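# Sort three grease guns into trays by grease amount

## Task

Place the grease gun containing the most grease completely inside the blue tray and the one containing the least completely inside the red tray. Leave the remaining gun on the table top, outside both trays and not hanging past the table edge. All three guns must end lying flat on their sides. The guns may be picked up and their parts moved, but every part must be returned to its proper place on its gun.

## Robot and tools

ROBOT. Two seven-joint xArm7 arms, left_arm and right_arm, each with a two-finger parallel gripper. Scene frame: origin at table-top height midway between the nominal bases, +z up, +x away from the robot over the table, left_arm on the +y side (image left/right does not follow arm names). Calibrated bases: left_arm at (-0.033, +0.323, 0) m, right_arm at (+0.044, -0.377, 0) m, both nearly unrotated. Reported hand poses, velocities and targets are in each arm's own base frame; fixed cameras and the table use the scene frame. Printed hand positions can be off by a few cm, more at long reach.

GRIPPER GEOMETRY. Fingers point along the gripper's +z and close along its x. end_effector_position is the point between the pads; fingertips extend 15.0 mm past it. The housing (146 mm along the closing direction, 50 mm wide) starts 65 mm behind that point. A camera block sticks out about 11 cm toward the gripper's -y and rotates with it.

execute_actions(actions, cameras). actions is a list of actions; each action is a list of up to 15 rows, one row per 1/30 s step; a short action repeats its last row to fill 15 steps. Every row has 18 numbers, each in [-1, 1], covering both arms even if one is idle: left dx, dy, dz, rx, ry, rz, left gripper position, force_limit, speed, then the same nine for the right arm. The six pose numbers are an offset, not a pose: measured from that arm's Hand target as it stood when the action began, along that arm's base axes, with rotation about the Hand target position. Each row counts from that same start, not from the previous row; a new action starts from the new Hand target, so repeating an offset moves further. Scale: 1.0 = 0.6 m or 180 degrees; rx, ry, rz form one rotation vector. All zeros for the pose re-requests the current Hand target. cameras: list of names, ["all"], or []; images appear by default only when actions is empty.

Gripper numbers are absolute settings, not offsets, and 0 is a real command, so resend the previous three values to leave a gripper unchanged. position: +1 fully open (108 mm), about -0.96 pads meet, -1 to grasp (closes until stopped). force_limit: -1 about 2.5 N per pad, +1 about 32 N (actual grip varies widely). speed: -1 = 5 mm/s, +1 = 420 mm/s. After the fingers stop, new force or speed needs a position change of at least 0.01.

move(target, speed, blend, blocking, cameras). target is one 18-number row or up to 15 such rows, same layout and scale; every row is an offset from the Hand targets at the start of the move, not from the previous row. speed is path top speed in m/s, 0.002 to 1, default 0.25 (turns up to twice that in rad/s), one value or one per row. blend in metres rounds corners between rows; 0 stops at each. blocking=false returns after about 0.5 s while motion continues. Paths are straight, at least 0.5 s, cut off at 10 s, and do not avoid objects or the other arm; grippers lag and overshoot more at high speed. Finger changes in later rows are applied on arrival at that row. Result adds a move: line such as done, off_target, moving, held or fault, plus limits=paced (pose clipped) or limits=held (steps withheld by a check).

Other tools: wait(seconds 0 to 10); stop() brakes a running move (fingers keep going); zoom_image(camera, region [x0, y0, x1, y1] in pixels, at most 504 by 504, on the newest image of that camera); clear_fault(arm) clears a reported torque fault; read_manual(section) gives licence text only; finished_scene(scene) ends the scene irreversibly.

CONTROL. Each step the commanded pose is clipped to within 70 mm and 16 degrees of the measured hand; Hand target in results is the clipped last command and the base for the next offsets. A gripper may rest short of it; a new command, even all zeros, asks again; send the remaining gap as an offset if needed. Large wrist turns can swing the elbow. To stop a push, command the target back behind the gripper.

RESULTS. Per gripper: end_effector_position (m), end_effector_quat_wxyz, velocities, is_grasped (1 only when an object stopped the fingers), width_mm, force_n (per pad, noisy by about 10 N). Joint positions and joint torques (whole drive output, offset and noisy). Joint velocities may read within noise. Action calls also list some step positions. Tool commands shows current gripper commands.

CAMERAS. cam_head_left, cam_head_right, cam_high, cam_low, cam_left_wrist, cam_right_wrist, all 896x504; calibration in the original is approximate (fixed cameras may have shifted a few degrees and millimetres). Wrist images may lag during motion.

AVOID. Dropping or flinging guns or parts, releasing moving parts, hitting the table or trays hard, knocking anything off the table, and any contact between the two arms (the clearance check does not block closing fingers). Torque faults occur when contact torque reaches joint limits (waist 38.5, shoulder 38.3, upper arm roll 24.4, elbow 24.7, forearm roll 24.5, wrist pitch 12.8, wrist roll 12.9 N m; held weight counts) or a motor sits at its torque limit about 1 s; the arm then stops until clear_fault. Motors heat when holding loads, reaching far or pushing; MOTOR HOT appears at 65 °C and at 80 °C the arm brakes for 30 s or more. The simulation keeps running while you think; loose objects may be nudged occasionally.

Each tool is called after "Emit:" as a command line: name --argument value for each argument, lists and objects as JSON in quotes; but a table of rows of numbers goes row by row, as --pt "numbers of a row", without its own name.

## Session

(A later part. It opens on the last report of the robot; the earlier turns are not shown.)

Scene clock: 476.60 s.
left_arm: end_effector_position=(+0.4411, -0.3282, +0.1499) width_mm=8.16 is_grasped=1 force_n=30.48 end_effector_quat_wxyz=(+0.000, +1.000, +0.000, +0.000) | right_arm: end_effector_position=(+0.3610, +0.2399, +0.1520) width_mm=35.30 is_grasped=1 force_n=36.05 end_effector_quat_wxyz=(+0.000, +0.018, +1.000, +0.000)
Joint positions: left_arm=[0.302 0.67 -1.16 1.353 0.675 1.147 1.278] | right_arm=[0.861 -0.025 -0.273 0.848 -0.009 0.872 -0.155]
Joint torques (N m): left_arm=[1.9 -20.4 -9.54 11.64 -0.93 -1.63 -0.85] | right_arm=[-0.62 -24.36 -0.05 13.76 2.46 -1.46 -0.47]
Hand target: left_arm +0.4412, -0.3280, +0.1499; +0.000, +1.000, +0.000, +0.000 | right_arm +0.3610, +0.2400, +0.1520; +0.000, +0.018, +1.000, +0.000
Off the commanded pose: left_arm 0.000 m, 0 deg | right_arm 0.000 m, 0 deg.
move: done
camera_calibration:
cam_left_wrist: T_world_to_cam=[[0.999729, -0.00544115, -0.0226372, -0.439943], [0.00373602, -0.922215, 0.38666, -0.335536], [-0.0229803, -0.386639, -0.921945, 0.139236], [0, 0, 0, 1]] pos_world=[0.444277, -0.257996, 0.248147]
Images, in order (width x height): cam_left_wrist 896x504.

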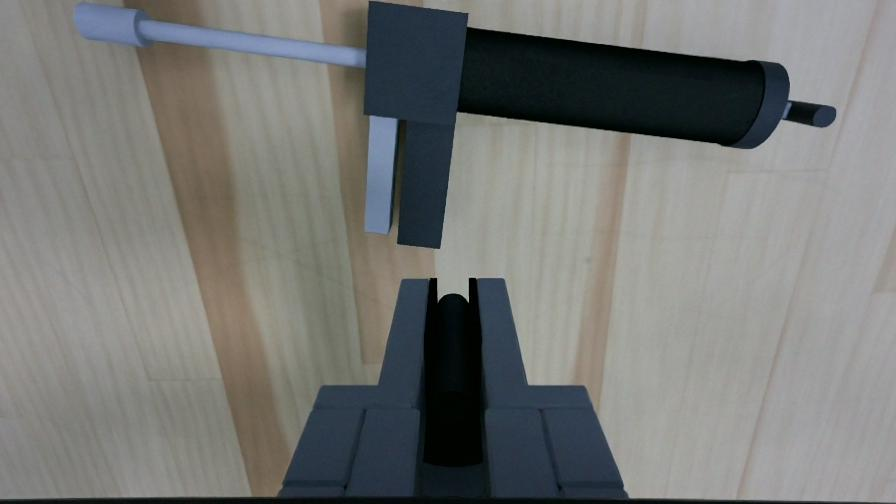

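Emit:
move --target '[0,0.15,0,0,0,0,-1,0.2,-0.3,0,0,0,0,0,0,-1,1,0]' --speed 0.05 --blocking false

Emit:
wait --seconds 0.2

Emit:
wait --seconds 0.2

Emit:
wait --seconds 0.2

Emit:
wait --seconds 0.2

Emit:
wait --seconds 0.2

Emit:
wait --seconds 0.2

Emit:
wait --seconds 0.2

Emit:
wait --seconds 0.2

Emit:
wait --seconds 2 --cameras '["cam_left_wrist"]'

Scene clock: 490.07 s.
left_arm: end_effector_position=(+0.4410, -0.3078, +0.1500) width_mm=8.16 is_grasped=1 force_n=30.59 end_effector_quat_wxyz=(+0.000, +1.000, -0.001, +0.000) end_effector_velocity=(-0.001, +0.049, +0.001) end_effector_angular_velocity=(+0.003, -0.002, -0.003) | right_arm: end_effector_position=(+0.3612, +0.2403, +0.1522) width_mm=35.30 is_grasped=1 force_n=37.40 end_effector_quat_wxyz=(+0.000, +0.018, +1.000, +0.000)
Joint positions: left_arm=[0.379 0.64 -1.189 1.298 0.661 1.126 1.307] | right_arm=[0.861 -0.025 -0.273 0.848 -0.009 0.871 -0.155]
Joint velocities: left_arm=[0.188 -0.074 -0.071 -0.131 -0.033 -0.05 0.076] | right_arm=[within noise]
Joint torques (N m): left_arm=[22.23 -36.14 -5.33 8.96 1.42 -0.96 1.06] | right_arm=[1.11 -17.27 -0.54 12.92 -2.32 0.46 -0.6]
Hand target: left_arm +0.4412, -0.3037, +0.1499; +0.000, +1.000, +0.000, +0.000 | right_arm +0.3610, +0.2400, +0.1520; +0.000, +0.018, +1.000, +0.000
Tool commands: left_gripper/position=-1.0 left_gripper/force_limit=+0.2 left_gripper/speed=-0.3 right_gripper/position=-1.0 right_gripper/force_limit=+1.0 right_gripper/speed=+0.0
Off the commanded pose: left_arm 0.070 m, 0 deg | right_arm 0.000 m, 0 deg.
move: running

Scene clock: 490.27 s.
left_arm: end_effector_position=(+0.4412, -0.2975, +0.1499) width_mm=8.16 is_grasped=1 force_n=30.54 end_effector_quat_wxyz=(+0.000, +1.000, +0.000, +0.000) end_effector_velocity=(+0.000, +0.050, +0.000) end_effector_angular_velocity=(+0.001, +0.000, +0.000) | right_arm: end_effector_position=(+0.3612, +0.2403, +0.1522) width_mm=35.30 is_grasped=1 force_n=37.33 end_effector_quat_wxyz=(+0.000, +0.018, +1.000, +0.000)
Joint positions: left_arm=[0.418 0.626 -1.203 1.272 0.655 1.116 1.323] | right_arm=[0.861 -0.025 -0.273 0.848 -0.009 0.871 -0.155]
Joint velocities: left_arm=[0.19 -0.068 -0.071 -0.123 -0.033 -0.047 0.079] | right_arm=[within noise]
Joint torques (N m): left_arm=[21.96 -36.35 -5.52 9.09 1.26 -0.83 1.08] | right_arm=[-2.03 -16.39 -2.23 8.33 -2.39 2.43 -0.69]
Hand target: left_arm +0.4412, -0.2938, +0.1499; +0.000, +1.000, +0.000, +0.000 | right_arm +0.3610, +0.2400, +0.1520; +0.000, +0.018, +1.000, +0.000
Tool commands: left_gripper/position=-1.0 left_gripper/force_limit=+0.2 left_gripper/speed=-0.3 right_gripper/position=-1.0 right_gripper/force_limit=+1.0 right_gripper/speed=+0.0
Off the commanded pose: left_arm 0.059 m, 0 deg | right_arm 0.000 m, 0 deg.
earlier move: running
wait: 0.20 s; no rest

Scene clock: 490.47 s.
left_arm: end_effector_position=(+0.4412, -0.2876, +0.1499) width_mm=8.16 is_grasped=1 force_n=30.54 end_effector_quat_wxyz=(+0.000, +1.000, +0.000, +0.000) end_effector_velocity=(+0.000, +0.048, +0.000) end_effector_angular_velocity=(-0.001, -0.001, +0.000) | right_arm: end_effector_position=(+0.3611, +0.2402, +0.1521) width_mm=35.30 is_grasped=1 force_n=37.53 end_effector_quat_wxyz=(+0.000, +0.018, +1.000, +0.000)
Joint positions: left_arm=[0.456 0.613 -1.217 1.248 0.649 1.107 1.338] | right_arm=[0.861 -0.025 -0.273 0.848 -0.009 0.872 -0.155]
Joint velocities: left_arm=[0.188 -0.065 -0.073 -0.117 -0.031 -0.047 0.079] | right_arm=[within noise]
Joint torques (N m): left_arm=[21.21 -35.06 -4.81 8.73 1.53 -0.91 1.34] | right_arm=[-4.8 -16 -3.7 6.77 -2.22 3.27 -0.71]
Hand target: left_arm +0.4412, -0.2839, +0.1499; +0.000, +1.000, +0.000, +0.000 | right_arm +0.3610, +0.2400, +0.1520; +0.000, +0.018, +1.000, +0.000
Tool commands: left_gripper/position=-1.0 left_gripper/force_limit=+0.2 left_gripper/speed=-0.3 right_gripper/position=-1.0 right_gripper/force_limit=+1.0 right_gripper/speed=+0.0
Off the commanded pose: left_arm 0.050 m, 0 deg | right_arm 0.000 m, 0 deg.
earlier move: running
wait: 0.20 s; no rest

Scene clock: 490.67 s.
left_arm: end_effector_position=(+0.4412, -0.2777, +0.1499) width_mm=8.16 is_grasped=1 force_n=30.53 end_effector_quat_wxyz=(+0.000, +1.000, +0.000, +0.000) end_effector_velocity=(+0.000, +0.050, +0.000) end_effector_angular_velocity=(+0.000, +0.001, +0.000) | right_arm: end_effector_position=(+0.3610, +0.2401, +0.1520) width_mm=35.30 is_grasped=1 force_n=37.56 end_effector_quat_wxyz=(+0.000, +0.018, +1.000, +0.000)
Joint positions: left_arm=[0.494 0.6 -1.232 1.225 0.642 1.098 1.355] | right_arm=[0.861 -0.025 -0.273 0.848 -0.009 0.872 -0.155]
Joint velocities: left_arm=[0.193 -0.062 -0.076 -0.115 -0.032 -0.043 0.083] | right_arm=[within noise]
Joint torques (N m): left_arm=[21.9 -34.04 -4.25 8.96 1.83 -0.77 1.14] | right_arm=[-7.05 -15.48 -4.87 6.3 -2.32 3.34 -0.63]
Hand target: left_arm +0.4412, -0.2739, +0.1499; +0.000, +1.000, +0.000, +0.000 | right_arm +0.3610, +0.2400, +0.1520; +0.000, +0.018, +1.000, +0.000
Tool commands: left_gripper/position=-1.0 left_gripper/force_limit=+0.2 left_gripper/speed=-0.3 right_gripper/position=-1.0 right_gripper/force_limit=+1.0 right_gripper/speed=+0.0
Off the commanded pose: left_arm 0.040 m, 0 deg | right_arm 0.000 m, 0 deg.
earlier move: running
wait: 0.20 s; no rest

Scene clock: 490.87 s.
left_arm: end_effector_position=(+0.4412, -0.2677, +0.1499) width_mm=8.16 is_grasped=1 force_n=30.52 end_effector_quat_wxyz=(+0.000, +1.000, +0.000, +0.000) end_effector_velocity=(+0.000, +0.050, +0.000) end_effector_angular_velocity=(-0.001, +0.000, -0.001) | right_arm: end_effector_position=(+0.3610, +0.2401, +0.1520) width_mm=35.30 is_grasped=1 force_n=37.52 end_effector_quat_wxyz=(+0.000, +0.018, +1.000, +0.000)
Joint positions: left_arm=[0.534 0.588 -1.248 1.202 0.636 1.089 1.372] | right_arm=[0.861 -0.025 -0.273 0.848 -0.009 0.872 -0.155]
Joint velocities: left_arm=[0.198 -0.061 -0.08 -0.112 -0.032 -0.044 0.088] | right_arm=[within noise]
Joint torques (N m): left_arm=[23.25 -33.93 -2.72 8.87 1.92 -0.46 1.07] | right_arm=[-8.23 -15.15 -5.63 6.16 -2.38 3.33 -0.64]
Hand target: left_arm +0.4412, -0.2640, +0.1499; +0.000, +1.000, +0.000, +0.000 | right_arm +0.3610, +0.2400, +0.1520; +0.000, +0.018, +1.000, +0.000
Tool commands: left_gripper/position=-1.0 left_gripper/force_limit=+0.2 left_gripper/speed=-0.3 right_gripper/position=-1.0 right_gripper/force_limit=+1.0 right_gripper/speed=+0.0
Off the commanded pose: left_arm 0.030 m, 0 deg | right_arm 0.000 m, 0 deg.
earlier move: running
wait: 0.20 s; no rest

Scene clock: 491.07 s.
left_arm: end_effector_position=(+0.4412, -0.2578, +0.1499) width_mm=8.16 is_grasped=1 force_n=30.52 end_effector_quat_wxyz=(+0.000, +1.000, +0.000, +0.000) end_effector_velocity=(+0.000, +0.049, +0.000) end_effector_angular_velocity=(+0.001, +0.000, +0.000) | right_arm: end_effector_position=(+0.3610, +0.2400, +0.1520) width_mm=35.30 is_grasped=1 force_n=37.47 end_effector_quat_wxyz=(+0.000, +0.018, +1.000, +0.000)
Joint positions: left_arm=[0.573 0.576 -1.264 1.18 0.63 1.081 1.39] | right_arm=[0.861 -0.025 -0.273 0.848 -0.009 0.872 -0.155]
Joint velocities: left_arm=[0.194 -0.058 -0.078 -0.106 -0.03 -0.04 0.087] | right_arm=[within noise]
Joint torques (N m): left_arm=[23.7 -33.92 -2.2 8.59 2.13 -0.11 0.94] | right_arm=[-9.1 -14.4 -6.29 6.18 -2.54 3.56 -0.76]
Hand target: left_arm +0.4412, -0.2541, +0.1499; +0.000, +1.000, +0.000, +0.000 | right_arm +0.3610, +0.2400, +0.1520; +0.000, +0.018, +1.000, +0.000
Tool commands: left_gripper/position=-1.0 left_gripper/force_limit=+0.2 left_gripper/speed=-0.3 right_gripper/position=-1.0 right_gripper/force_limit=+1.0 right_gripper/speed=+0.0
Off the commanded pose: left_arm 0.020 m, 0 deg | right_arm 0.000 m, 0 deg.
earlier move: running
wait: 0.20 s; no rest

Scene clock: 491.27 s.
left_arm: end_effector_position=(+0.4412, -0.2479, +0.1499) width_mm=8.16 is_grasped=1 force_n=30.51 end_effector_quat_wxyz=(+0.000, +1.000, +0.000, +0.000) end_effector_velocity=(+0.000, +0.050, +0.000) end_effector_angular_velocity=(+0.001, -0.001, +0.000) | right_arm: end_effector_position=(+0.3610, +0.2400, +0.1520) width_mm=35.30 is_grasped=1 force_n=37.46 end_effector_quat_wxyz=(+0.000, +0.018, +1.000, +0.000)
Joint positions: left_arm=[0.613 0.564 -1.28 1.159 0.623 1.073 1.408] | right_arm=[0.861 -0.025 -0.273 0.848 -0.009 0.872 -0.155]
Joint velocities: left_arm=[0.201 -0.056 -0.083 -0.103 -0.03 -0.039 0.092] | right_arm=[within noise]
Joint torques (N m): left_arm=[25.23 -32.6 -1.24 8.23 2.04 0.07 1.07] | right_arm=[-10.04 -14.04 -6.77 6.18 -2.43 3.75 -0.62]
Hand target: left_arm +0.4412, -0.2441, +0.1499; +0.000, +1.000, +0.000, +0.000 | right_arm +0.3610, +0.2400, +0.1520; +0.000, +0.018, +1.000, +0.000
Tool commands: left_gripper/position=-1.0 left_gripper/force_limit=+0.2 left_gripper/speed=-0.3 right_gripper/position=-1.0 right_gripper/force_limit=+1.0 right_gripper/speed=+0.0
Off the commanded pose: left_arm 0.010 m, 0 deg | right_arm 0.000 m, 0 deg.
earlier move: running
wait: 0.20 s; no rest

Scene clock: 491.47 s.
left_arm: end_effector_position=(+0.4413, -0.2389, +0.1499) width_mm=8.16 is_grasped=1 force_n=30.52 end_effector_quat_wxyz=(+0.000, +1.000, +0.000, +0.000) end_effector_velocity=(+0.000, +0.021, +0.001) end_effector_angular_velocity=(-0.001, -0.003, -0.001) | right_arm: end_effector_position=(+0.3610, +0.2400, +0.1520) width_mm=35.30 is_grasped=1 force_n=37.17 end_effector_quat_wxyz=(+0.000, +0.018, +1.000, +0.000)
Joint positions: left_arm=[0.649 0.555 -1.295 1.141 0.618 1.066 1.424] | right_arm=[0.861 -0.025 -0.273 0.848 -0.009 0.872 -0.155]
Joint velocities: left_arm=[0.087 -0.024 -0.038 -0.043 -0.012 -0.018 0.04] | right_arm=[within noise]
Joint torques (N m): left_arm=[21.71 -30.85 -0.88 8.23 2.2 0.1 0.95] | right_arm=[-10.67 -13.5 -7.41 6.32 -2.39 3.58 -0.73]
Hand target: left_arm +0.4412, -0.2380, +0.1499; +0.000, +1.000, +0.000, +0.000 | right_arm +0.3610, +0.2400, +0.1520; +0.000, +0.018, +1.000, +0.000
Tool commands: left_gripper/position=-1.0 left_gripper/force_limit=+0.2 left_gripper/speed=-0.3 right_gripper/position=-1.0 right_gripper/force_limit=+1.0 right_gripper/speed=+0.0
Off the commanded pose: left_arm 0.001 m, 0 deg | right_arm 0.000 m, 0 deg.
earlier move: running
wait: 0.20 s; no rest

Scene clock: 491.67 s.
left_arm: end_effector_position=(+0.4412, -0.2380, +0.1499) width_mm=8.16 is_grasped=1 force_n=30.52 end_effector_quat_wxyz=(+0.000, +1.000, +0.000, +0.000) | right_arm: end_effector_position=(+0.3610, +0.2400, +0.1520) width_mm=35.30 is_grasped=1 force_n=37.17 end_effector_quat_wxyz=(+0.000, +0.018, +1.000, +0.000)
Joint positions: left_arm=[0.653 0.554 -1.297 1.139 0.618 1.065 1.426] | right_arm=[0.861 -0.025 -0.273 0.848 -0.009 0.872 -0.155]
Joint torques (N m): left_arm=[24.04 -31.45 -0.89 8.53 2.48 0.08 1.02] | right_arm=[-11.78 -13.05 -7.74 6.18 -2.21 3.55 -0.77]
Hand target: left_arm +0.4412, -0.2380, +0.1499; +0.000, +1.000, +0.000, +0.000 | right_arm +0.3610, +0.2400, +0.1520; +0.000, +0.018, +1.000, +0.000
Tool commands: left_gripper/position=-1.0 left_gripper/force_limit=+0.2 left_gripper/speed=-0.3 right_gripper/position=-1.0 right_gripper/force_limit=+1.0 right_gripper/speed=+0.0
Off the commanded pose: left_arm 0.000 m, 0 deg | right_arm 0.000 m, 0 deg.
earlier move: done
wait: 0.20 of 0.2 s (the move ended)

Scene clock: 493.67 s.
left_arm: end_effector_position=(+0.4412, -0.2380, +0.1499) width_mm=8.16 is_grasped=1 force_n=30.52 end_effector_quat_wxyz=(+0.000, +1.000, +0.000, +0.000) | right_arm: end_effector_position=(+0.3610, +0.2400, +0.1520) width_mm=35.30 is_grasped=1 force_n=37.16 end_effector_quat_wxyz=(+0.000, +0.018, +1.000, +0.000)
Joint positions: left_arm=[0.653 0.554 -1.297 1.139 0.618 1.065 1.426] | right_arm=[0.861 -0.025 -0.273 0.848 -0.009 0.872 -0.155]
Joint torques (N m): left_arm=[23.85 -31.26 -0.8 8.56 2.56 0.21 0.77] | right_arm=[-11.75 -8.8 -8.06 6.19 -2.44 3.43 -0.68]
Hand target: left_arm +0.4412, -0.2380, +0.1499; +0.000, +1.000, +0.000, +0.000 | right_arm +0.3610, +0.2400, +0.1520; +0.000, +0.018, +1.000, +0.000
Tool commands: left_gripper/position=-1.0 left_gripper/force_limit=+0.2 left_gripper/speed=-0.3 right_gripper/position=-1.0 right_gripper/force_limit=+1.0 right_gripper/speed=+0.0
Off the commanded pose: left_arm 0.000 m, 0 deg | right_arm 0.000 m, 0 deg.
wait: 2.00 s; at rest by 0.17 s
camera_calibration:
cam_left_wrist: T_world_to_cam=[[0.99973, -0.00512336, -0.0226625, -0.43939], [0.00403582, -0.922266, 0.386535, -0.252592], [-0.0228812, -0.386522, -0.921996, 0.174153], [0, 0, 0, 1]] pos_world=[0.444276, -0.167894, 0.248247]
Images, in order (width x height): cam_left_wrist 896x504.

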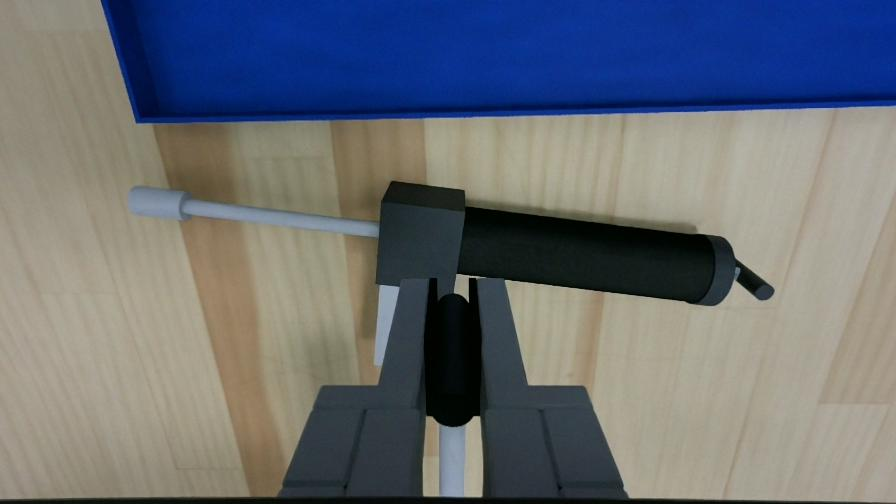

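Emit:
move --target '[0,-0.1575,0,0,0,0,-1,0.2,-0.3,0,0,0,0,0,0,-1,1,0]' --speed 0.05 --blocking false

Emit:
wait --seconds 0.3

Emit:
wait --seconds 0.3

Emit:
wait --seconds 0.3

Emit:
wait --seconds 0.3

Emit:
wait --seconds 2 --cameras '["cam_left_wrist","cam_right_wrist"]'

Scene clock: 510.73 s.
left_arm: end_effector_position=(+0.4411, -0.2585, +0.1500) width_mm=8.16 is_grasped=1 force_n=30.52 end_effector_quat_wxyz=(+0.000, +1.000, +0.000, +0.000) end_effector_velocity=(-0.001, -0.050, -0.001) end_effector_angular_velocity=(+0.002, +0.002, +0.000) | right_arm: end_effector_position=(+0.3610, +0.2399, +0.1520) width_mm=35.30 is_grasped=1 force_n=37.51 end_effector_quat_wxyz=(+0.000, +0.018, +1.000, +0.000)
Joint positions: left_arm=[0.571 0.575 -1.263 1.181 0.629 1.08 1.389] | right_arm=[0.861 -0.024 -0.274 0.848 -0.009 0.872 -0.155]
Joint velocities: left_arm=[-0.201 0.059 0.083 0.108 0.03 0.043 -0.09] | right_arm=[within noise]
Joint torques (N m): left_arm=[3.28 -11.75 -0.4 15.65 7.99 2.66 -1.34] | right_arm=[-8.34 -8.01 -5.58 7.03 -2.39 2.64 -0.8]
Hand target: left_arm +0.4412, -0.2622, +0.1499; +0.000, +1.000, +0.000, +0.000 | right_arm +0.3610, +0.2400, +0.1520; +0.000, +0.018, +1.000, +0.000
Tool commands: left_gripper/position=-1.0 left_gripper/force_limit=+0.2 left_gripper/speed=-0.3 right_gripper/position=-1.0 right_gripper/force_limit=+1.0 right_gripper/speed=+0.0
Off the commanded pose: left_arm 0.074 m, 0 deg | right_arm 0.000 m, 0 deg.
move: running

Scene clock: 511.03 s.
left_arm: end_effector_position=(+0.4411, -0.2733, +0.1500) width_mm=8.16 is_grasped=1 force_n=30.52 end_effector_quat_wxyz=(+0.000, +1.000, +0.000, +0.000) end_effector_velocity=(+0.000, -0.049, +0.000) end_effector_angular_velocity=(+0.002, +0.000, -0.001) | right_arm: end_effector_position=(+0.3610, +0.2399, +0.1520) width_mm=35.30 is_grasped=1 force_n=37.57 end_effector_quat_wxyz=(+0.000, +0.018, +1.000, +0.000)
Joint positions: left_arm=[0.512 0.593 -1.239 1.214 0.638 1.093 1.363] | right_arm=[0.861 -0.024 -0.274 0.848 -0.009 0.872 -0.155]
Joint velocities: left_arm=[-0.195 0.06 0.077 0.113 0.031 0.045 -0.085] | right_arm=[within noise]
Joint torques (N m): left_arm=[2.75 -12.8 -1.21 16.2 7.63 2.18 -1.19] | right_arm=[-6.79 -8.31 -4.19 7.72 -2.4 2.11 -0.84]
Hand target: left_arm +0.4412, -0.2770, +0.1499; +0.000, +1.000, +0.000, +0.000 | right_arm +0.3610, +0.2400, +0.1520; +0.000, +0.018, +1.000, +0.000
Tool commands: left_gripper/position=-1.0 left_gripper/force_limit=+0.2 left_gripper/speed=-0.3 right_gripper/position=-1.0 right_gripper/force_limit=+1.0 right_gripper/speed=+0.0
Off the commanded pose: left_arm 0.059 m, 0 deg | right_arm 0.000 m, 0 deg.
earlier move: running
wait: 0.30 s; no rest

Scene clock: 511.33 s.
left_arm: end_effector_position=(+0.4411, -0.2882, +0.1499) width_mm=8.16 is_grasped=1 force_n=30.52 end_effector_quat_wxyz=(+0.000, +1.000, +0.000, +0.000) end_effector_velocity=(+0.000, -0.049, +0.000) end_effector_angular_velocity=(+0.000, +0.001, +0.000) | right_arm: end_effector_position=(+0.3610, +0.2399, +0.1520) width_mm=35.30 is_grasped=1 force_n=37.64 end_effector_quat_wxyz=(+0.000, +0.018, +1.000, +0.000)
Joint positions: left_arm=[0.454 0.612 -1.216 1.249 0.647 1.106 1.338] | right_arm=[0.861 -0.024 -0.274 0.848 -0.009 0.872 -0.155]
Joint velocities: left_arm=[-0.189 0.066 0.074 0.118 0.032 0.046 -0.079] | right_arm=[within noise]
Joint torques (N m): left_arm=[1.46 -13.68 -2.44 16.52 7.65 1.61 -1.21] | right_arm=[-4.44 -8.04 -2.93 8.38 -2.47 1.52 -0.8]
Hand target: left_arm +0.4412, -0.2919, +0.1499; +0.000, +1.000, +0.000, +0.000 | right_arm +0.3610, +0.2400, +0.1520; +0.000, +0.018, +1.000, +0.000
Tool commands: left_gripper/position=-1.0 left_gripper/force_limit=+0.2 left_gripper/speed=-0.3 right_gripper/position=-1.0 right_gripper/force_limit=+1.0 right_gripper/speed=+0.0
Off the commanded pose: left_arm 0.044 m, 0 deg | right_arm 0.000 m, 0 deg.
earlier move: running
wait: 0.30 s; no rest

Scene clock: 511.63 s.
left_arm: end_effector_position=(+0.4411, -0.3030, +0.1499) width_mm=8.16 is_grasped=1 force_n=30.54 end_effector_quat_wxyz=(+0.000, +1.000, +0.000, +0.000) end_effector_velocity=(+0.000, -0.050, +0.000) end_effector_angular_velocity=(+0.000, +0.000, +0.000) | right_arm: end_effector_position=(+0.3610, +0.2399, +0.1520) width_mm=35.30 is_grasped=1 force_n=37.72 end_effector_quat_wxyz=(+0.000, +0.018, +1.000, +0.000)
Joint positions: left_arm=[0.397 0.632 -1.194 1.285 0.657 1.12 1.315] | right_arm=[0.861 -0.024 -0.274 0.848 -0.009 0.872 -0.155]
Joint velocities: left_arm=[-0.19 0.069 0.072 0.128 0.033 0.05 -0.077] | right_arm=[within noise]
Joint torques (N m): left_arm=[0.71 -14.35 -3.19 16.61 7.18 1.4 -1.41] | right_arm=[-2.12 -8.58 -1.81 9.08 -2.52 1.09 -0.8]
Hand target: left_arm +0.4412, -0.3067, +0.1499; +0.000, +1.000, +0.000, +0.000 | right_arm +0.3610, +0.2400, +0.1520; +0.000, +0.018, +1.000, +0.000
Tool commands: left_gripper/position=-1.0 left_gripper/force_limit=+0.2 left_gripper/speed=-0.3 right_gripper/position=-1.0 right_gripper/force_limit=+1.0 right_gripper/speed=+0.0
Off the commanded pose: left_arm 0.030 m, 0 deg | right_arm 0.000 m, 0 deg.
earlier move: running
wait: 0.30 s; no rest

Scene clock: 511.93 s.
left_arm: end_effector_position=(+0.4412, -0.3177, +0.1499) width_mm=8.16 is_grasped=1 force_n=30.52 end_effector_quat_wxyz=(+0.000, +1.000, +0.000, +0.000) end_effector_velocity=(+0.005, -0.049, +0.001) end_effector_angular_velocity=(-0.009, -0.007, +0.008) | right_arm: end_effector_position=(+0.3609, +0.2399, +0.1519) width_mm=35.30 is_grasped=1 force_n=36.94 end_effector_quat_wxyz=(+0.000, +0.018, +1.000, +0.000)
Joint positions: left_arm=[0.341 0.653 -1.173 1.324 0.667 1.136 1.293] | right_arm=[0.861 -0.024 -0.274 0.848 -0.009 0.872 -0.155]
Joint velocities: left_arm=[-0.184 0.073 0.071 0.139 0.034 0.044 -0.072] | right_arm=[within noise]
Joint torques (N m): left_arm=[-5.46 -15.81 -8.15 13.88 3.92 0.85 -1.32] | right_arm=[0.66 -9.98 -0.1 11.22 -2.48 0.2 -0.95]
Hand target: left_arm +0.4412, -0.3215, +0.1499; +0.000, +1.000, +0.000, +0.000 | right_arm +0.3610, +0.2400, +0.1520; +0.000, +0.018, +1.000, +0.000
Tool commands: left_gripper/position=-1.0 left_gripper/force_limit=+0.2 left_gripper/speed=-0.3 right_gripper/position=-1.0 right_gripper/force_limit=+1.0 right_gripper/speed=+0.0
Off the commanded pose: left_arm 0.015 m, 0 deg | right_arm 0.000 m, 0 deg.
earlier move: running
wait: 0.30 s; no rest

Scene clock: 512.43 s.
left_arm: end_effector_position=(+0.4412, -0.3324, +0.1499) width_mm=8.16 is_grasped=1 force_n=30.50 end_effector_quat_wxyz=(+0.000, +1.000, +0.000, +0.000) | right_arm: end_effector_position=(+0.3609, +0.2398, +0.1519) width_mm=35.30 is_grasped=1 force_n=36.18 end_effector_quat_wxyz=(+0.000, +0.018, +1.000, +0.000)
Joint positions: left_arm=[0.285 0.675 -1.153 1.365 0.676 1.152 1.272] | right_arm=[0.861 -0.024 -0.274 0.848 -0.009 0.872 -0.155]
Joint torques (N m): left_arm=[-8.33 -16.37 -10.63 15.14 2.26 -0.28 -1.25] | right_arm=[4.93 -14.02 2.51 18.4 -2.29 -3.69 -0.7]
Hand target: left_arm +0.4412, -0.3325, +0.1499; +0.000, +1.000, +0.000, +0.000 | right_arm +0.3610, +0.2400, +0.1520; +0.000, +0.018, +1.000, +0.000
Tool commands: left_gripper/position=-1.0 left_gripper/force_limit=+0.2 left_gripper/speed=-0.3 right_gripper/position=-1.0 right_gripper/force_limit=+1.0 right_gripper/speed=+0.0
Off the commanded pose: left_arm 0.000 m, 0 deg | right_arm 0.000 m, 0 deg.
earlier move: done
wait: 0.50 of 2 s (the move ended)
camera_calibration:
cam_left_wrist: T_world_to_cam=[[0.99973, -0.00502778, -0.0227033, -0.439938], [0.00413764, -0.922302, 0.386449, -0.339687], [-0.0228823, -0.386438, -0.922032, 0.137699], [0, 0, 0, 1]] pos_world=[0.444376, -0.262294, 0.248247]
cam_right_wrist: T_world_to_cam=[[-0.999573, 0.0283042, 0.00732328, 0.345137], [0.0290149, 0.929616, 0.367386, -0.261498], [0.00359072, 0.367441, -0.93004, 0.16865], [0, 0, 0, 1]] pos_world=[0.351971, 0.171355, 0.250395]
Images, in order (width x height): cam_left_wrist 896x504, cam_right_wrist 896x504.

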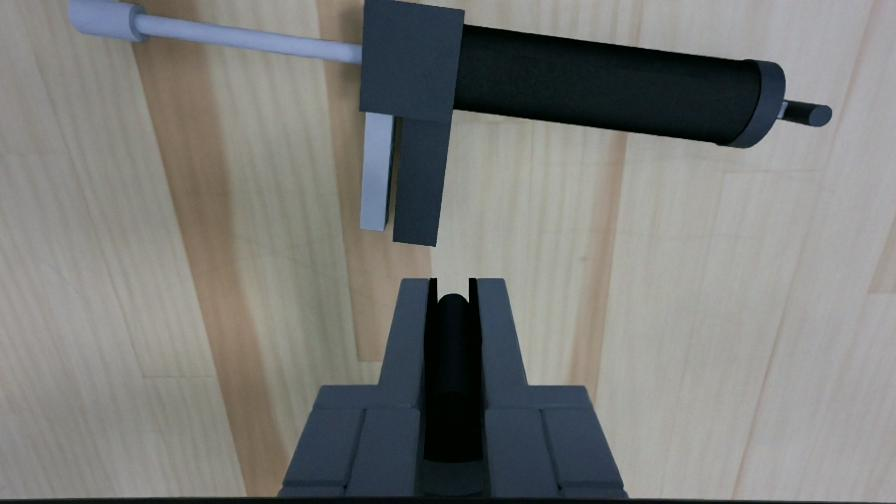

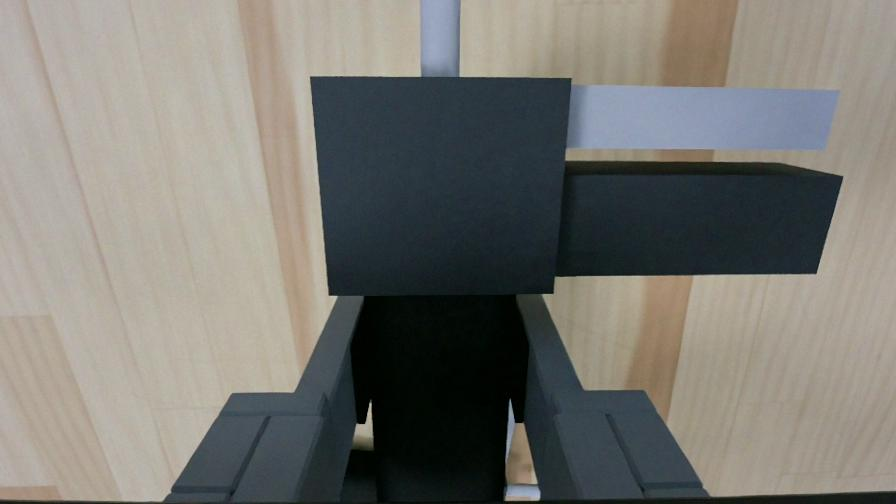

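Emit:
move --target '[0,0.1,0,0,0,0,-1,0.2,-0.3,0,0,0,0,0,0,-1,1,0]' --speed 0.02 --blocking false

Emit:
wait --seconds 0.2

Emit:
wait --seconds 0.2

Emit:
wait --seconds 0.2

Emit:
wait --seconds 0.2

Emit:
wait --seconds 0.2

Emit:
wait --seconds 0.2

Emit:
wait --seconds 0.2

Emit:
wait --seconds 0.2

Emit:
wait --seconds 0.2

Emit:
wait --seconds 0.2

Emit:
wait --seconds 0.2

Emit:
wait --seconds 2

Scene clock: 526.63 s.
left_arm: end_effector_position=(+0.4411, -0.3242, +0.1499) width_mm=8.16 is_grasped=1 force_n=30.49 end_effector_quat_wxyz=(+0.000, +1.000, +0.000, +0.000) end_effector_velocity=(+0.001, +0.021, +0.000) end_effector_angular_velocity=(+0.001, -0.001, +0.006) | right_arm: end_effector_position=(+0.3610, +0.2401, +0.1521) width_mm=35.30 is_grasped=1 force_n=36.20 end_effector_quat_wxyz=(+0.000, +0.018, +1.000, +0.000)
Joint positions: left_arm=[0.317 0.663 -1.165 1.342 0.671 1.143 1.283] | right_arm=[0.861 -0.024 -0.273 0.848 -0.009 0.872 -0.155]
Joint velocities: left_arm=[0.077 -0.031 -0.027 -0.055 -0.012 -0.021 0.023] | right_arm=[within noise]
Joint torques (N m): left_arm=[7.42 -37.16 -15.27 7.99 -1.32 -2.92 0.74] | right_arm=[0.3 -25.14 -0.51 19.4 -0.57 -2.76 -0.48]
Hand target: left_arm +0.4412, -0.3227, +0.1499; +0.000, +1.000, +0.000, +0.000 | right_arm +0.3610, +0.2400, +0.1520; +0.000, +0.018, +1.000, +0.000
Tool commands: left_gripper/position=-1.0 left_gripper/force_limit=+0.2 left_gripper/speed=-0.3 right_gripper/position=-1.0 right_gripper/force_limit=+1.0 right_gripper/speed=+0.0
Off the commanded pose: left_arm 0.052 m, 0 deg | right_arm 0.000 m, 0 deg.
move: running

Scene clock: 526.83 s.
left_arm: end_effector_position=(+0.4412, -0.3201, +0.1499) width_mm=8.16 is_grasped=1 force_n=30.49 end_effector_quat_wxyz=(+0.000, +1.000, +0.000, +0.000) end_effector_velocity=(+0.000, +0.020, +0.000) end_effector_angular_velocity=(+0.001, +0.000, -0.001) | right_arm: end_effector_position=(+0.3611, +0.2401, +0.1521) width_mm=35.30 is_grasped=1 force_n=36.21 end_effector_quat_wxyz=(+0.000, +0.018, +1.000, +0.000)
Joint positions: left_arm=[0.332 0.657 -1.17 1.331 0.669 1.139 1.289] | right_arm=[0.861 -0.024 -0.273 0.848 -0.009 0.872 -0.155]
Joint velocities: left_arm=[0.075 -0.028 -0.028 -0.053 -0.012 -0.02 0.028] | right_arm=[within noise]
Joint torques (N m): left_arm=[8.76 -36.22 -15 7.82 -1.51 -2.68 1.02] | right_arm=[-2.13 -24.73 -1.17 18.31 -0.29 -2.04 -0.51]
Hand target: left_arm +0.4412, -0.3187, +0.1499; +0.000, +1.000, +0.000, +0.000 | right_arm +0.3610, +0.2400, +0.1520; +0.000, +0.018, +1.000, +0.000
Tool commands: left_gripper/position=-1.0 left_gripper/force_limit=+0.2 left_gripper/speed=-0.3 right_gripper/position=-1.0 right_gripper/force_limit=+1.0 right_gripper/speed=+0.0
Off the commanded pose: left_arm 0.048 m, 0 deg | right_arm 0.000 m, 0 deg.
earlier move: running
wait: 0.20 s; no rest

Scene clock: 527.03 s.
left_arm: end_effector_position=(+0.4412, -0.3163, +0.1500) width_mm=8.16 is_grasped=1 force_n=30.50 end_effector_quat_wxyz=(+0.000, +1.000, +0.000, +0.000) end_effector_velocity=(+0.000, +0.017, +0.001) end_effector_angular_velocity=(-0.008, -0.001, -0.002) | right_arm: end_effector_position=(+0.3611, +0.2401, +0.1521) width_mm=35.30 is_grasped=1 force_n=36.28 end_effector_quat_wxyz=(+0.000, +0.018, +1.000, +0.000)
Joint positions: left_arm=[0.347 0.652 -1.176 1.32 0.666 1.135 1.295] | right_arm=[0.861 -0.024 -0.273 0.848 -0.009 0.872 -0.155]
Joint velocities: left_arm=[0.074 -0.026 -0.03 -0.052 -0.013 -0.026 0.029] | right_arm=[within noise]
Joint torques (N m): left_arm=[11.76 -37.64 -11.87 7.34 -0.65 -1.6 1.09] | right_arm=[-2.42 -24.72 -1.48 17.67 -0.35 -1.32 -0.59]
Hand target: left_arm +0.4412, -0.3148, +0.1499; +0.000, +1.000, +0.000, +0.000 | right_arm +0.3610, +0.2400, +0.1520; +0.000, +0.018, +1.000, +0.000
Tool commands: left_gripper/position=-1.0 left_gripper/force_limit=+0.2 left_gripper/speed=-0.3 right_gripper/position=-1.0 right_gripper/force_limit=+1.0 right_gripper/speed=+0.0
Off the commanded pose: left_arm 0.044 m, 0 deg | right_arm 0.000 m, 0 deg.
earlier move: running
wait: 0.20 s; no rest

Scene clock: 527.23 s.
left_arm: end_effector_position=(+0.4412, -0.3124, +0.1500) width_mm=8.16 is_grasped=1 force_n=30.56 end_effector_quat_wxyz=(+0.000, +1.000, +0.000, +0.000) end_effector_velocity=(+0.001, +0.019, +0.000) end_effector_angular_velocity=(-0.003, -0.001, +0.002) | right_arm: end_effector_position=(+0.3611, +0.2401, +0.1521) width_mm=35.30 is_grasped=1 force_n=36.81 end_effector_quat_wxyz=(+0.000, +0.018, +1.000, +0.000)
Joint positions: left_arm=[0.362 0.646 -1.182 1.31 0.664 1.13 1.3] | right_arm=[0.861 -0.025 -0.273 0.848 -0.009 0.872 -0.155]
Joint velocities: left_arm=[0.074 -0.025 -0.027 -0.049 -0.012 -0.022 0.028] | right_arm=[within noise]
Joint torques (N m): left_arm=[16 -35.45 -8.83 8.03 0.3 -1.37 0.85] | right_arm=[-2.69 -24.41 -2.08 15.93 -0.27 -0.48 -0.61]
Hand target: left_arm +0.4412, -0.3108, +0.1499; +0.000, +1.000, +0.000, +0.000 | right_arm +0.3610, +0.2400, +0.1520; +0.000, +0.018, +1.000, +0.000
Tool commands: left_gripper/position=-1.0 left_gripper/force_limit=+0.2 left_gripper/speed=-0.3 right_gripper/position=-1.0 right_gripper/force_limit=+1.0 right_gripper/speed=+0.0
Off the commanded pose: left_arm 0.040 m, 0 deg | right_arm 0.000 m, 0 deg.
earlier move: running
wait: 0.20 s; no rest

Scene clock: 527.43 s.
left_arm: end_effector_position=(+0.4411, -0.3084, +0.1499) width_mm=8.16 is_grasped=1 force_n=30.54 end_effector_quat_wxyz=(+0.000, +1.000, +0.000, +0.000) end_effector_velocity=(+0.001, +0.021, -0.001) end_effector_angular_velocity=(-0.002, +0.002, +0.004) | right_arm: end_effector_position=(+0.3611, +0.2401, +0.1521) width_mm=35.30 is_grasped=1 force_n=37.47 end_effector_quat_wxyz=(+0.000, +0.018, +1.000, +0.000)
Joint positions: left_arm=[0.377 0.641 -1.187 1.3 0.661 1.127 1.306] | right_arm=[0.861 -0.025 -0.273 0.848 -0.009 0.872 -0.155]
Joint velocities: left_arm=[0.077 -0.025 -0.027 -0.05 -0.013 -0.021 0.029] | right_arm=[within noise]
Joint torques (N m): left_arm=[18.83 -36.73 -7.06 8.73 1.59 -1.19 1.03] | right_arm=[-3.35 -23.65 -2.08 14.5 0.07 0.09 -0.63]
Hand target: left_arm +0.4412, -0.3068, +0.1499; +0.000, +1.000, +0.000, +0.000 | right_arm +0.3610, +0.2400, +0.1520; +0.000, +0.018, +1.000, +0.000
Tool commands: left_gripper/position=-1.0 left_gripper/force_limit=+0.2 left_gripper/speed=-0.3 right_gripper/position=-1.0 right_gripper/force_limit=+1.0 right_gripper/speed=+0.0
Off the commanded pose: left_arm 0.036 m, 0 deg | right_arm 0.000 m, 0 deg.
earlier move: running
wait: 0.20 s; no rest

Scene clock: 527.63 s.
left_arm: end_effector_position=(+0.4412, -0.3043, +0.1499) width_mm=8.16 is_grasped=1 force_n=30.54 end_effector_quat_wxyz=(+0.000, +1.000, +0.000, +0.000) end_effector_velocity=(+0.000, +0.020, +0.000) end_effector_angular_velocity=(+0.001, +0.001, +0.000) | right_arm: end_effector_position=(+0.3611, +0.2401, +0.1521) width_mm=35.30 is_grasped=1 force_n=37.64 end_effector_quat_wxyz=(+0.000, +0.018, +1.000, +0.000)
Joint positions: left_arm=[0.392 0.635 -1.193 1.289 0.659 1.123 1.312] | right_arm=[0.861 -0.025 -0.273 0.848 -0.009 0.872 -0.155]
Joint velocities: left_arm=[0.075 -0.026 -0.028 -0.049 -0.012 -0.018 0.03] | right_arm=[within noise]
Joint torques (N m): left_arm=[19.37 -36.63 -6.77 8.71 1.74 -1.09 1.09] | right_arm=[-4.15 -23.42 -2.38 12.99 0.1 0.86 -0.65]
Hand target: left_arm +0.4412, -0.3029, +0.1499; +0.000, +1.000, +0.000, +0.000 | right_arm +0.3610, +0.2400, +0.1520; +0.000, +0.018, +1.000, +0.000
Tool commands: left_gripper/position=-1.0 left_gripper/force_limit=+0.2 left_gripper/speed=-0.3 right_gripper/position=-1.0 right_gripper/force_limit=+1.0 right_gripper/speed=+0.0
Off the commanded pose: left_arm 0.032 m, 0 deg | right_arm 0.000 m, 0 deg.
earlier move: running
wait: 0.20 s; no rest

Scene clock: 527.83 s.
left_arm: end_effector_position=(+0.4412, -0.3003, +0.1499) width_mm=8.16 is_grasped=1 force_n=30.53 end_effector_quat_wxyz=(+0.000, +1.000, +0.000, +0.000) end_effector_velocity=(+0.000, +0.020, -0.001) end_effector_angular_velocity=(+0.000, +0.002, -0.001) | right_arm: end_effector_position=(+0.3611, +0.2401, +0.1521) width_mm=35.30 is_grasped=1 force_n=37.70 end_effector_quat_wxyz=(+0.000, +0.018, +1.000, +0.000)
Joint positions: left_arm=[0.407 0.63 -1.199 1.279 0.656 1.119 1.318] | right_arm=[0.861 -0.025 -0.273 0.848 -0.009 0.872 -0.155]
Joint velocities: left_arm=[0.077 -0.026 -0.029 -0.051 -0.012 -0.019 0.031] | right_arm=[within noise]
Joint torques (N m): left_arm=[19.86 -36.25 -5.96 9.25 1.47 -1.15 1.02] | right_arm=[-4.55 -22.53 -2.55 11.62 0.38 1.6 -0.62]
Hand target: left_arm +0.4412, -0.2989, +0.1499; +0.000, +1.000, +0.000, +0.000 | right_arm +0.3610, +0.2400, +0.1520; +0.000, +0.018, +1.000, +0.000
Tool commands: left_gripper/position=-1.0 left_gripper/force_limit=+0.2 left_gripper/speed=-0.3 right_gripper/position=-1.0 right_gripper/force_limit=+1.0 right_gripper/speed=+0.0
Off the commanded pose: left_arm 0.028 m, 0 deg | right_arm 0.000 m, 0 deg.
earlier move: running
wait: 0.20 s; no rest

Scene clock: 528.03 s.
left_arm: end_effector_position=(+0.4412, -0.2963, +0.1499) width_mm=8.16 is_grasped=1 force_n=30.53 end_effector_quat_wxyz=(+0.000, +1.000, +0.000, +0.000) end_effector_velocity=(+0.000, +0.020, +0.000) end_effector_angular_velocity=(+0.000, +0.000, +0.000) | right_arm: end_effector_position=(+0.3611, +0.2401, +0.1521) width_mm=35.30 is_grasped=1 force_n=37.68 end_effector_quat_wxyz=(+0.000, +0.018, +1.000, +0.000)
Joint positions: left_arm=[0.422 0.624 -1.205 1.269 0.654 1.115 1.324] | right_arm=[0.861 -0.025 -0.273 0.848 -0.009 0.872 -0.155]
Joint velocities: left_arm=[0.076 -0.026 -0.029 -0.048 -0.012 -0.018 0.031] | right_arm=[within noise]
Joint torques (N m): left_arm=[20.28 -36.05 -5.86 8.94 1.78 -1.06 1.09] | right_arm=[-4.92 -22.35 -2.99 10.11 0.16 2.26 -0.55]
Hand target: left_arm +0.4412, -0.2949, +0.1499; +0.000, +1.000, +0.000, +0.000 | right_arm +0.3610, +0.2400, +0.1520; +0.000, +0.018, +1.000, +0.000
Tool commands: left_gripper/position=-1.0 left_gripper/force_limit=+0.2 left_gripper/speed=-0.3 right_gripper/position=-1.0 right_gripper/force_limit=+1.0 right_gripper/speed=+0.0
Off the commanded pose: left_arm 0.024 m, 0 deg | right_arm 0.000 m, 0 deg.
earlier move: running
wait: 0.20 s; no rest

Scene clock: 528.23 s.
left_arm: end_effector_position=(+0.4412, -0.2924, +0.1499) width_mm=8.16 is_grasped=1 force_n=30.53 end_effector_quat_wxyz=(+0.000, +1.000, +0.000, +0.000) end_effector_velocity=(+0.000, +0.019, +0.001) end_effector_angular_velocity=(+0.000, -0.003, +0.000) | right_arm: end_effector_position=(+0.3611, +0.2401, +0.1521) width_mm=35.30 is_grasped=1 force_n=37.65 end_effector_quat_wxyz=(+0.000, +0.018, +1.000, +0.000)
Joint positions: left_arm=[0.438 0.619 -1.21 1.26 0.651 1.111 1.331] | right_arm=[0.861 -0.025 -0.273 0.848 -0.009 0.872 -0.155]
Joint velocities: left_arm=[0.075 -0.028 -0.029 -0.048 -0.012 -0.02 0.031] | right_arm=[within noise]
Joint torques (N m): left_arm=[20.91 -35.64 -5.46 8.84 1.81 -0.95 0.98] | right_arm=[-5.49 -21.87 -3.38 8.55 0.4 2.83 -0.63]
Hand target: left_arm +0.4412, -0.2910, +0.1499; +0.000, +1.000, +0.000, +0.000 | right_arm +0.3610, +0.2400, +0.1520; +0.000, +0.018, +1.000, +0.000
Tool commands: left_gripper/position=-1.0 left_gripper/force_limit=+0.2 left_gripper/speed=-0.3 right_gripper/position=-1.0 right_gripper/force_limit=+1.0 right_gripper/speed=+0.0
Off the commanded pose: left_arm 0.020 m, 0 deg | right_arm 0.000 m, 0 deg.
earlier move: running
wait: 0.20 s; no rest

Scene clock: 528.43 s.
left_arm: end_effector_position=(+0.4412, -0.2884, +0.1499) width_mm=8.16 is_grasped=1 force_n=30.53 end_effector_quat_wxyz=(+0.000, +1.000, +0.000, +0.000) end_effector_velocity=(+0.000, +0.020, +0.000) end_effector_angular_velocity=(+0.000, -0.001, +0.000) | right_arm: end_effector_position=(+0.3611, +0.2400, +0.1520) width_mm=35.30 is_grasped=1 force_n=37.62 end_effector_quat_wxyz=(+0.000, +0.018, +1.000, +0.000)
Joint positions: left_arm=[0.453 0.614 -1.216 1.25 0.649 1.108 1.337] | right_arm=[0.861 -0.025 -0.273 0.848 -0.009 0.872 -0.155]
Joint velocities: left_arm=[0.079 -0.027 -0.031 -0.049 -0.013 -0.019 0.033] | right_arm=[within noise]
Joint torques (N m): left_arm=[20.66 -34.96 -5.05 8.94 1.85 -0.77 1.04] | right_arm=[-5.29 -21.31 -3.53 8.23 0.51 3.01 -0.64]
Hand target: left_arm +0.4412, -0.2870, +0.1499; +0.000, +1.000, +0.000, +0.000 | right_arm +0.3610, +0.2400, +0.1520; +0.000, +0.018, +1.000, +0.000
Tool commands: left_gripper/position=-1.0 left_gripper/force_limit=+0.2 left_gripper/speed=-0.3 right_gripper/position=-1.0 right_gripper/force_limit=+1.0 right_gripper/speed=+0.0
Off the commanded pose: left_arm 0.016 m, 0 deg | right_arm 0.000 m, 0 deg.
earlier move: running
wait: 0.20 s; no rest

Scene clock: 528.63 s.
left_arm: end_effector_position=(+0.4412, -0.2845, +0.1499) width_mm=8.16 is_grasped=1 force_n=30.53 end_effector_quat_wxyz=(+0.000, +1.000, +0.000, +0.000) end_effector_velocity=(+0.000, +0.020, +0.001) end_effector_angular_velocity=(+0.001, -0.002, -0.001) | right_arm: end_effector_position=(+0.3610, +0.2400, +0.1520) width_mm=35.30 is_grasped=1 force_n=37.60 end_effector_quat_wxyz=(+0.000, +0.018, +1.000, +0.000)
Joint positions: left_arm=[0.469 0.609 -1.223 1.241 0.647 1.104 1.344] | right_arm=[0.861 -0.025 -0.273 0.848 -0.009 0.872 -0.155]
Joint velocities: left_arm=[0.076 -0.028 -0.031 -0.047 -0.012 -0.018 0.032] | right_arm=[within noise]
Joint torques (N m): left_arm=[21.27 -34.62 -4.58 8.62 1.81 -0.56 1.19] | right_arm=[-6.36 -21.07 -3.59 7.77 0.74 3.12 -0.62]
Hand target: left_arm +0.4412, -0.2830, +0.1499; +0.000, +1.000, +0.000, +0.000 | right_arm +0.3610, +0.2400, +0.1520; +0.000, +0.018, +1.000, +0.000
Tool commands: left_gripper/position=-1.0 left_gripper/force_limit=+0.2 left_gripper/speed=-0.3 right_gripper/position=-1.0 right_gripper/force_limit=+1.0 right_gripper/speed=+0.0
Off the commanded pose: left_arm 0.012 m, 0 deg | right_arm 0.000 m, 0 deg.
earlier move: running
wait: 0.20 s; no rest

Scene clock: 528.83 s.
left_arm: end_effector_position=(+0.4412, -0.2805, +0.1499) width_mm=8.16 is_grasped=1 force_n=30.53 end_effector_quat_wxyz=(+0.000, +1.000, +0.000, +0.000) end_effector_velocity=(+0.000, +0.020, +0.000) end_effector_angular_velocity=(+0.000, +0.001, +0.001) | right_arm: end_effector_position=(+0.3610, +0.2400, +0.1520) width_mm=35.30 is_grasped=1 force_n=37.58 end_effector_quat_wxyz=(+0.000, +0.018, +1.000, +0.000)
Joint positions: left_arm=[0.484 0.604 -1.229 1.231 0.644 1.1 1.35] | right_arm=[0.861 -0.025 -0.273 0.848 -0.009 0.872 -0.155]
Joint velocities: left_arm=[0.078 -0.024 -0.03 -0.046 -0.013 -0.017 0.033] | right_arm=[within noise]
Joint torques (N m): left_arm=[21.12 -34.55 -4.43 8.79 1.88 -0.39 0.97] | right_arm=[-6.44 -20.6 -3.93 7.76 1.03 3.21 -0.69]
Hand target: left_arm +0.4412, -0.2791, +0.1499; +0.000, +1.000, +0.000, +0.000 | right_arm +0.3610, +0.2400, +0.1520; +0.000, +0.018, +1.000, +0.000
Tool commands: left_gripper/position=-1.0 left_gripper/force_limit=+0.2 left_gripper/speed=-0.3 right_gripper/position=-1.0 right_gripper/force_limit=+1.0 right_gripper/speed=+0.0
Off the commanded pose: left_arm 0.008 m, 0 deg | right_arm 0.000 m, 0 deg.
earlier move: running
wait: 0.20 s; no rest

Scene clock: 529.37 s.
left_arm: end_effector_position=(+0.4412, -0.2725, +0.1500) width_mm=8.16 is_grasped=1 force_n=30.53 end_effector_quat_wxyz=(+0.000, +1.000, +0.000, +0.000) | right_arm: end_effector_position=(+0.3610, +0.2400, +0.1520) width_mm=35.30 is_grasped=1 force_n=37.55 end_effector_quat_wxyz=(+0.000, +0.018, +1.000, +0.000)
Joint positions: left_arm=[0.515 0.594 -1.241 1.213 0.639 1.093 1.363] | right_arm=[0.861 -0.025 -0.273 0.848 -0.009 0.872 -0.155]
Joint torques (N m): left_arm=[21.35 -33.94 -3.71 8.69 2.16 -0.38 0.75] | right_arm=[-7.22 -19.2 -4.48 7.54 1.24 3.35 -0.75]
Hand target: left_arm +0.4412, -0.2725, +0.1499; +0.000, +1.000, +0.000, +0.000 | right_arm +0.3610, +0.2400, +0.1520; +0.000, +0.018, +1.000, +0.000
Tool commands: left_gripper/position=-1.0 left_gripper/force_limit=+0.2 left_gripper/speed=-0.3 right_gripper/position=-1.0 right_gripper/force_limit=+1.0 right_gripper/speed=+0.0
Off the commanded pose: left_arm 0.000 m, 0 deg | right_arm 0.000 m, 0 deg.
earlier move: done
wait: 0.53 of 2 s (the move ended)

Emit:
move --pt "0 -0.1033 0 0 0 0 -1 0.2 -0.3 0 0 0 0 0 0 -1 1 0" --pt "0 -0.1033 0 0 0 0 0 0.2 -0.3 0 0 0 0 0 0 -1 1 0" --pt "0 -0.1033 0.17 0 0 0 0 0.2 -0.3 0 0 0 0 0 0 -1 1 0" --speed '[0.06,0.1,0.2]' --cameras '["cam_left_wrist"]'

Scene clock: 605.90 s.
left_arm: end_effector_position=(+0.4412, -0.3345, +0.2519) width_mm=53.00 is_grasped=0 force_n=0.00 end_effector_quat_wxyz=(+0.000, +1.000, +0.000, +0.000) | right_arm: end_effector_position=(+0.3610, +0.2400, +0.1520) width_mm=35.30 is_grasped=1 force_n=36.04 end_effector_quat_wxyz=(+0.000, +0.018, +1.000, +0.000)
Joint positions: left_arm=[0.3 0.581 -1.249 1.544 0.56 1.374 1.343] | right_arm=[0.861 -0.024 -0.273 0.848 -0.009 0.872 -0.155]
Joint torques (N m): left_arm=[-5.05 -35.54 -15.16 15.06 -1.7 0.47 1.02] | right_arm=[-2.25 -10.44 -1.24 20.45 0.5 -0.24 -0.56]
Hand target: left_arm +0.4412, -0.3345, +0.2519; +0.000, +1.000, +0.000, +0.000 | right_arm +0.3610, +0.2400, +0.1520; +0.000, +0.018, +1.000, +0.000
Off the commanded pose: left_arm 0.000 m, 0 deg | right_arm 0.000 m, 0 deg.
move: done
camera_calibration:
cam_left_wrist: T_world_to_cam=[[0.999727, -0.00506866, -0.0227944, -0.43751], [0.00413724, -0.922266, 0.386533, -0.380969], [-0.0229817, -0.386522, -0.921994, 0.23098], [0, 0, 0, 1]] pos_world=[0.444275, -0.264294, 0.350246]
Images, in order (width x height): cam_left_wrist 896x504.

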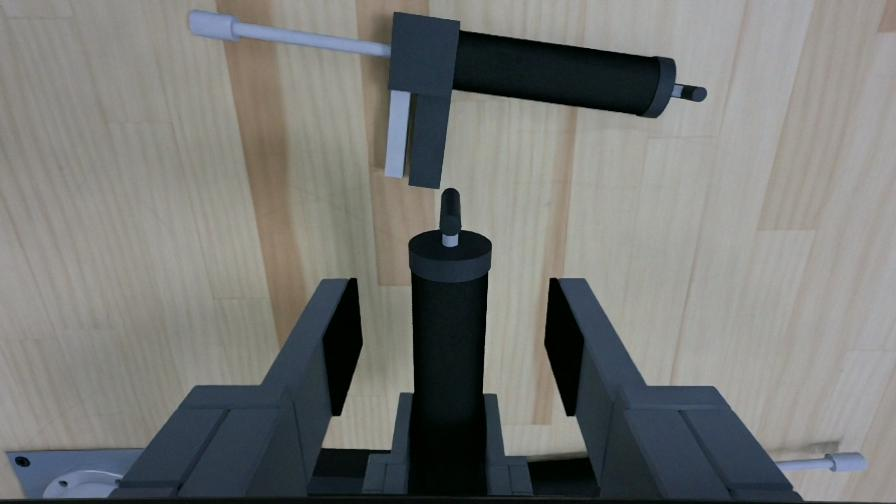

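Emit:
move --pt "0 0.42 0.08 0 0 0 0 0.2 -0.3 0 0 0 0 0 0 -1 1 0" --pt "0 0.42 0.08 0 0 0 0 0.2 -0.3 0.0317 -0.035 0 0 0 0.5 -1 1 0" --pt "0 0.42 0.08 0 0 0 0 0.2 -0.3 0.0317 -0.035 -0.19 0 0 0.5 -1 1 0" --pt "0 0.42 0.08 0 0 0 0 0.2 -0.3 0.0317 -0.035 -0.2165 0 0 0.5 -1 1 0" --speed '[0.3,0.4,0.2,0.04]' --blend '[0.05,0.01,0.01,0]' --cameras '["cam_right_wrist","cam_head_left"]'

Scene clock: 628.13 s.
left_arm: end_effector_position=(+0.4412, -0.0825, +0.2999) width_mm=53.00 is_grasped=0 force_n=0.00 end_effector_quat_wxyz=(+0.000, +1.000, +0.000, +0.000) | right_arm: end_effector_position=(+0.3801, +0.2190, +0.0221) width_mm=35.31 is_grasped=1 force_n=35.91 end_effector_quat_wxyz=(+0.000, +0.694, -0.720, +0.000)
Joint positions: left_arm=[1.501 0.431 -1.912 1.218 0.413 1.388 1.835] | right_arm=[0.819 0.292 -0.283 0.779 0.166 0.504 -1.918]
Joint torques (N m): left_arm=[4.3 3.58 -11.67 9.08 2.54 -3.07 -1.15] | right_arm=[-5.82 -9.94 0.52 15.79 3.54 -3.8 -1.65]
Hand target: left_arm +0.4412, -0.0825, +0.2999; +0.000, +1.000, +0.000, +0.000 | right_arm +0.3800, +0.2190, +0.0221; +0.000, +0.694, -0.720, +0.000
Off the commanded pose: left_arm 0.000 m, 0 deg | right_arm 0.000 m, 0 deg.
move: done; blend cut to 0.008 m at target 3
camera_calibration:
cam_right_wrist: T_world_to_cam=[[-0.0281103, -0.999582, 0.0067237, 0.221686], [-0.929458, 0.0286124, 0.367817, 0.366597], [-0.367856, 0.00409006, -0.929874, 0.276405], [0, 0, 0, 1]] pos_world=[0.448645, 0.209974, 0.12069]
Images, in order (width x height): cam_head_left 896x504, cam_right_wrist 896x504.

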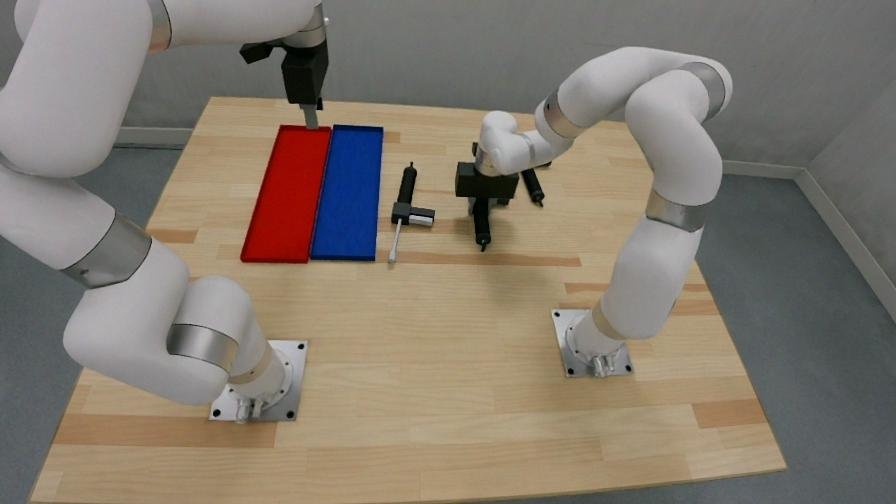

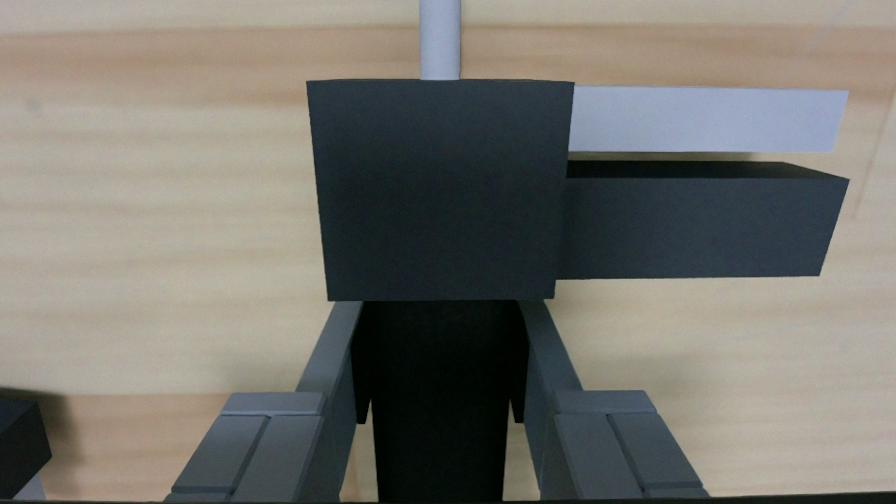

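Emit:
move --pt "0 0 0 0 0 0 0 0.2 -0.3 0 0 0 0 0 0 0 1 0" --pt "0 0 0 0 0 0 0 0.2 -0.3 0 0 0.23 0 0 0 0 1 0" --pt "0.0297 -0.4 -0.05 0 0 0.5 0 0.2 -0.3 0.2608 -0.2635 0.23 0 0 0.039 0 1 0" --pt "0.0297 -0.5625 -0.083 0 0 0.5 0 0.2 -0.3 0.2608 -0.2635 0.23 0 0 0.039 0 1 0" --speed '[0.2,0.2,0.35,0.25]' --blend '[0,0.05,0.03,0]' --cameras '["cam_right_wrist","cam_left_wrist"]'

Scene clock: 666.83 s.
left_arm: end_effector_position=(+0.4590, -0.4200, +0.2502) width_mm=53.00 is_grasped=0 force_n=0.00 end_effector_quat_wxyz=(+0.000, +0.707, +0.707, +0.000) | right_arm: end_effector_position=(+0.5365, +0.0609, +0.1601) width_mm=52.99 is_grasped=0 force_n=0.00 end_effector_quat_wxyz=(+0.000, +0.737, -0.676, +0.000)
Joint positions: left_arm=[1.772 -0.785 -2.062 1.94 -0.674 1.516 0.384] | right_arm=[0.547 0.329 -0.482 1.285 0.179 0.999 -2.453]
Joint torques (N m): left_arm=[6.38 23.65 8.11 13.89 -2.24 0.41 -1.24] | right_arm=[-5.1 -12.55 -4.24 19.37 3.38 -0.26 -1.24]
Hand target: left_arm +0.4590, -0.4200, +0.2501; +0.000, +0.707, +0.707, +0.000 | right_arm +0.5365, +0.0609, +0.1601; +0.000, +0.737, -0.676, +0.000
Off the commanded pose: left_arm 0.000 m, 0 deg | right_arm 0.000 m, 0 deg.
move: done
camera_calibration:
cam_left_wrist: T_world_to_cam=[[0.00512336, 0.99973, -0.0226625, 0.422716], [0.922266, 0.00403582, 0.386535, -0.491668], [0.386522, -0.0228812, -0.921996, 0.161411], [0, 0, 0, 1]] pos_world=[0.388894, -0.416924, 0.348447]
cam_right_wrist: T_world_to_cam=[[0.0942554, -0.995525, 0.00675595, 0.0012783], [-0.925959, -0.0851723, 0.367894, 0.470824], [-0.365672, -0.0409317, -0.929843, 0.464393], [0, 0, 0, 1]] pos_world=[0.605659, 0.0603821, 0.25859]
Images, in order (width x height): cam_left_wrist 896x504, cam_right_wrist 896x504.

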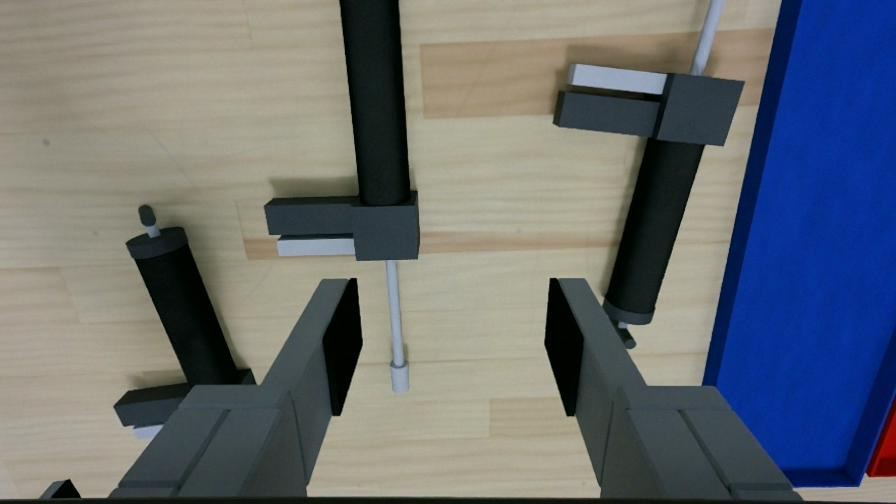

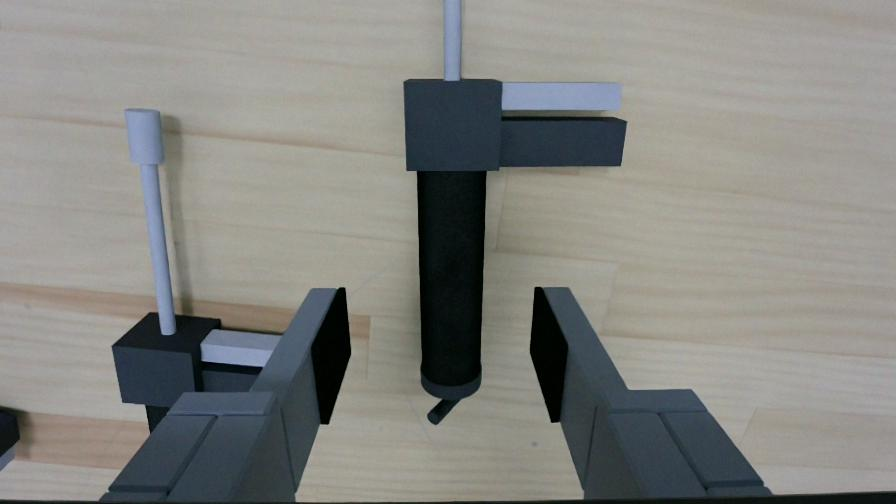

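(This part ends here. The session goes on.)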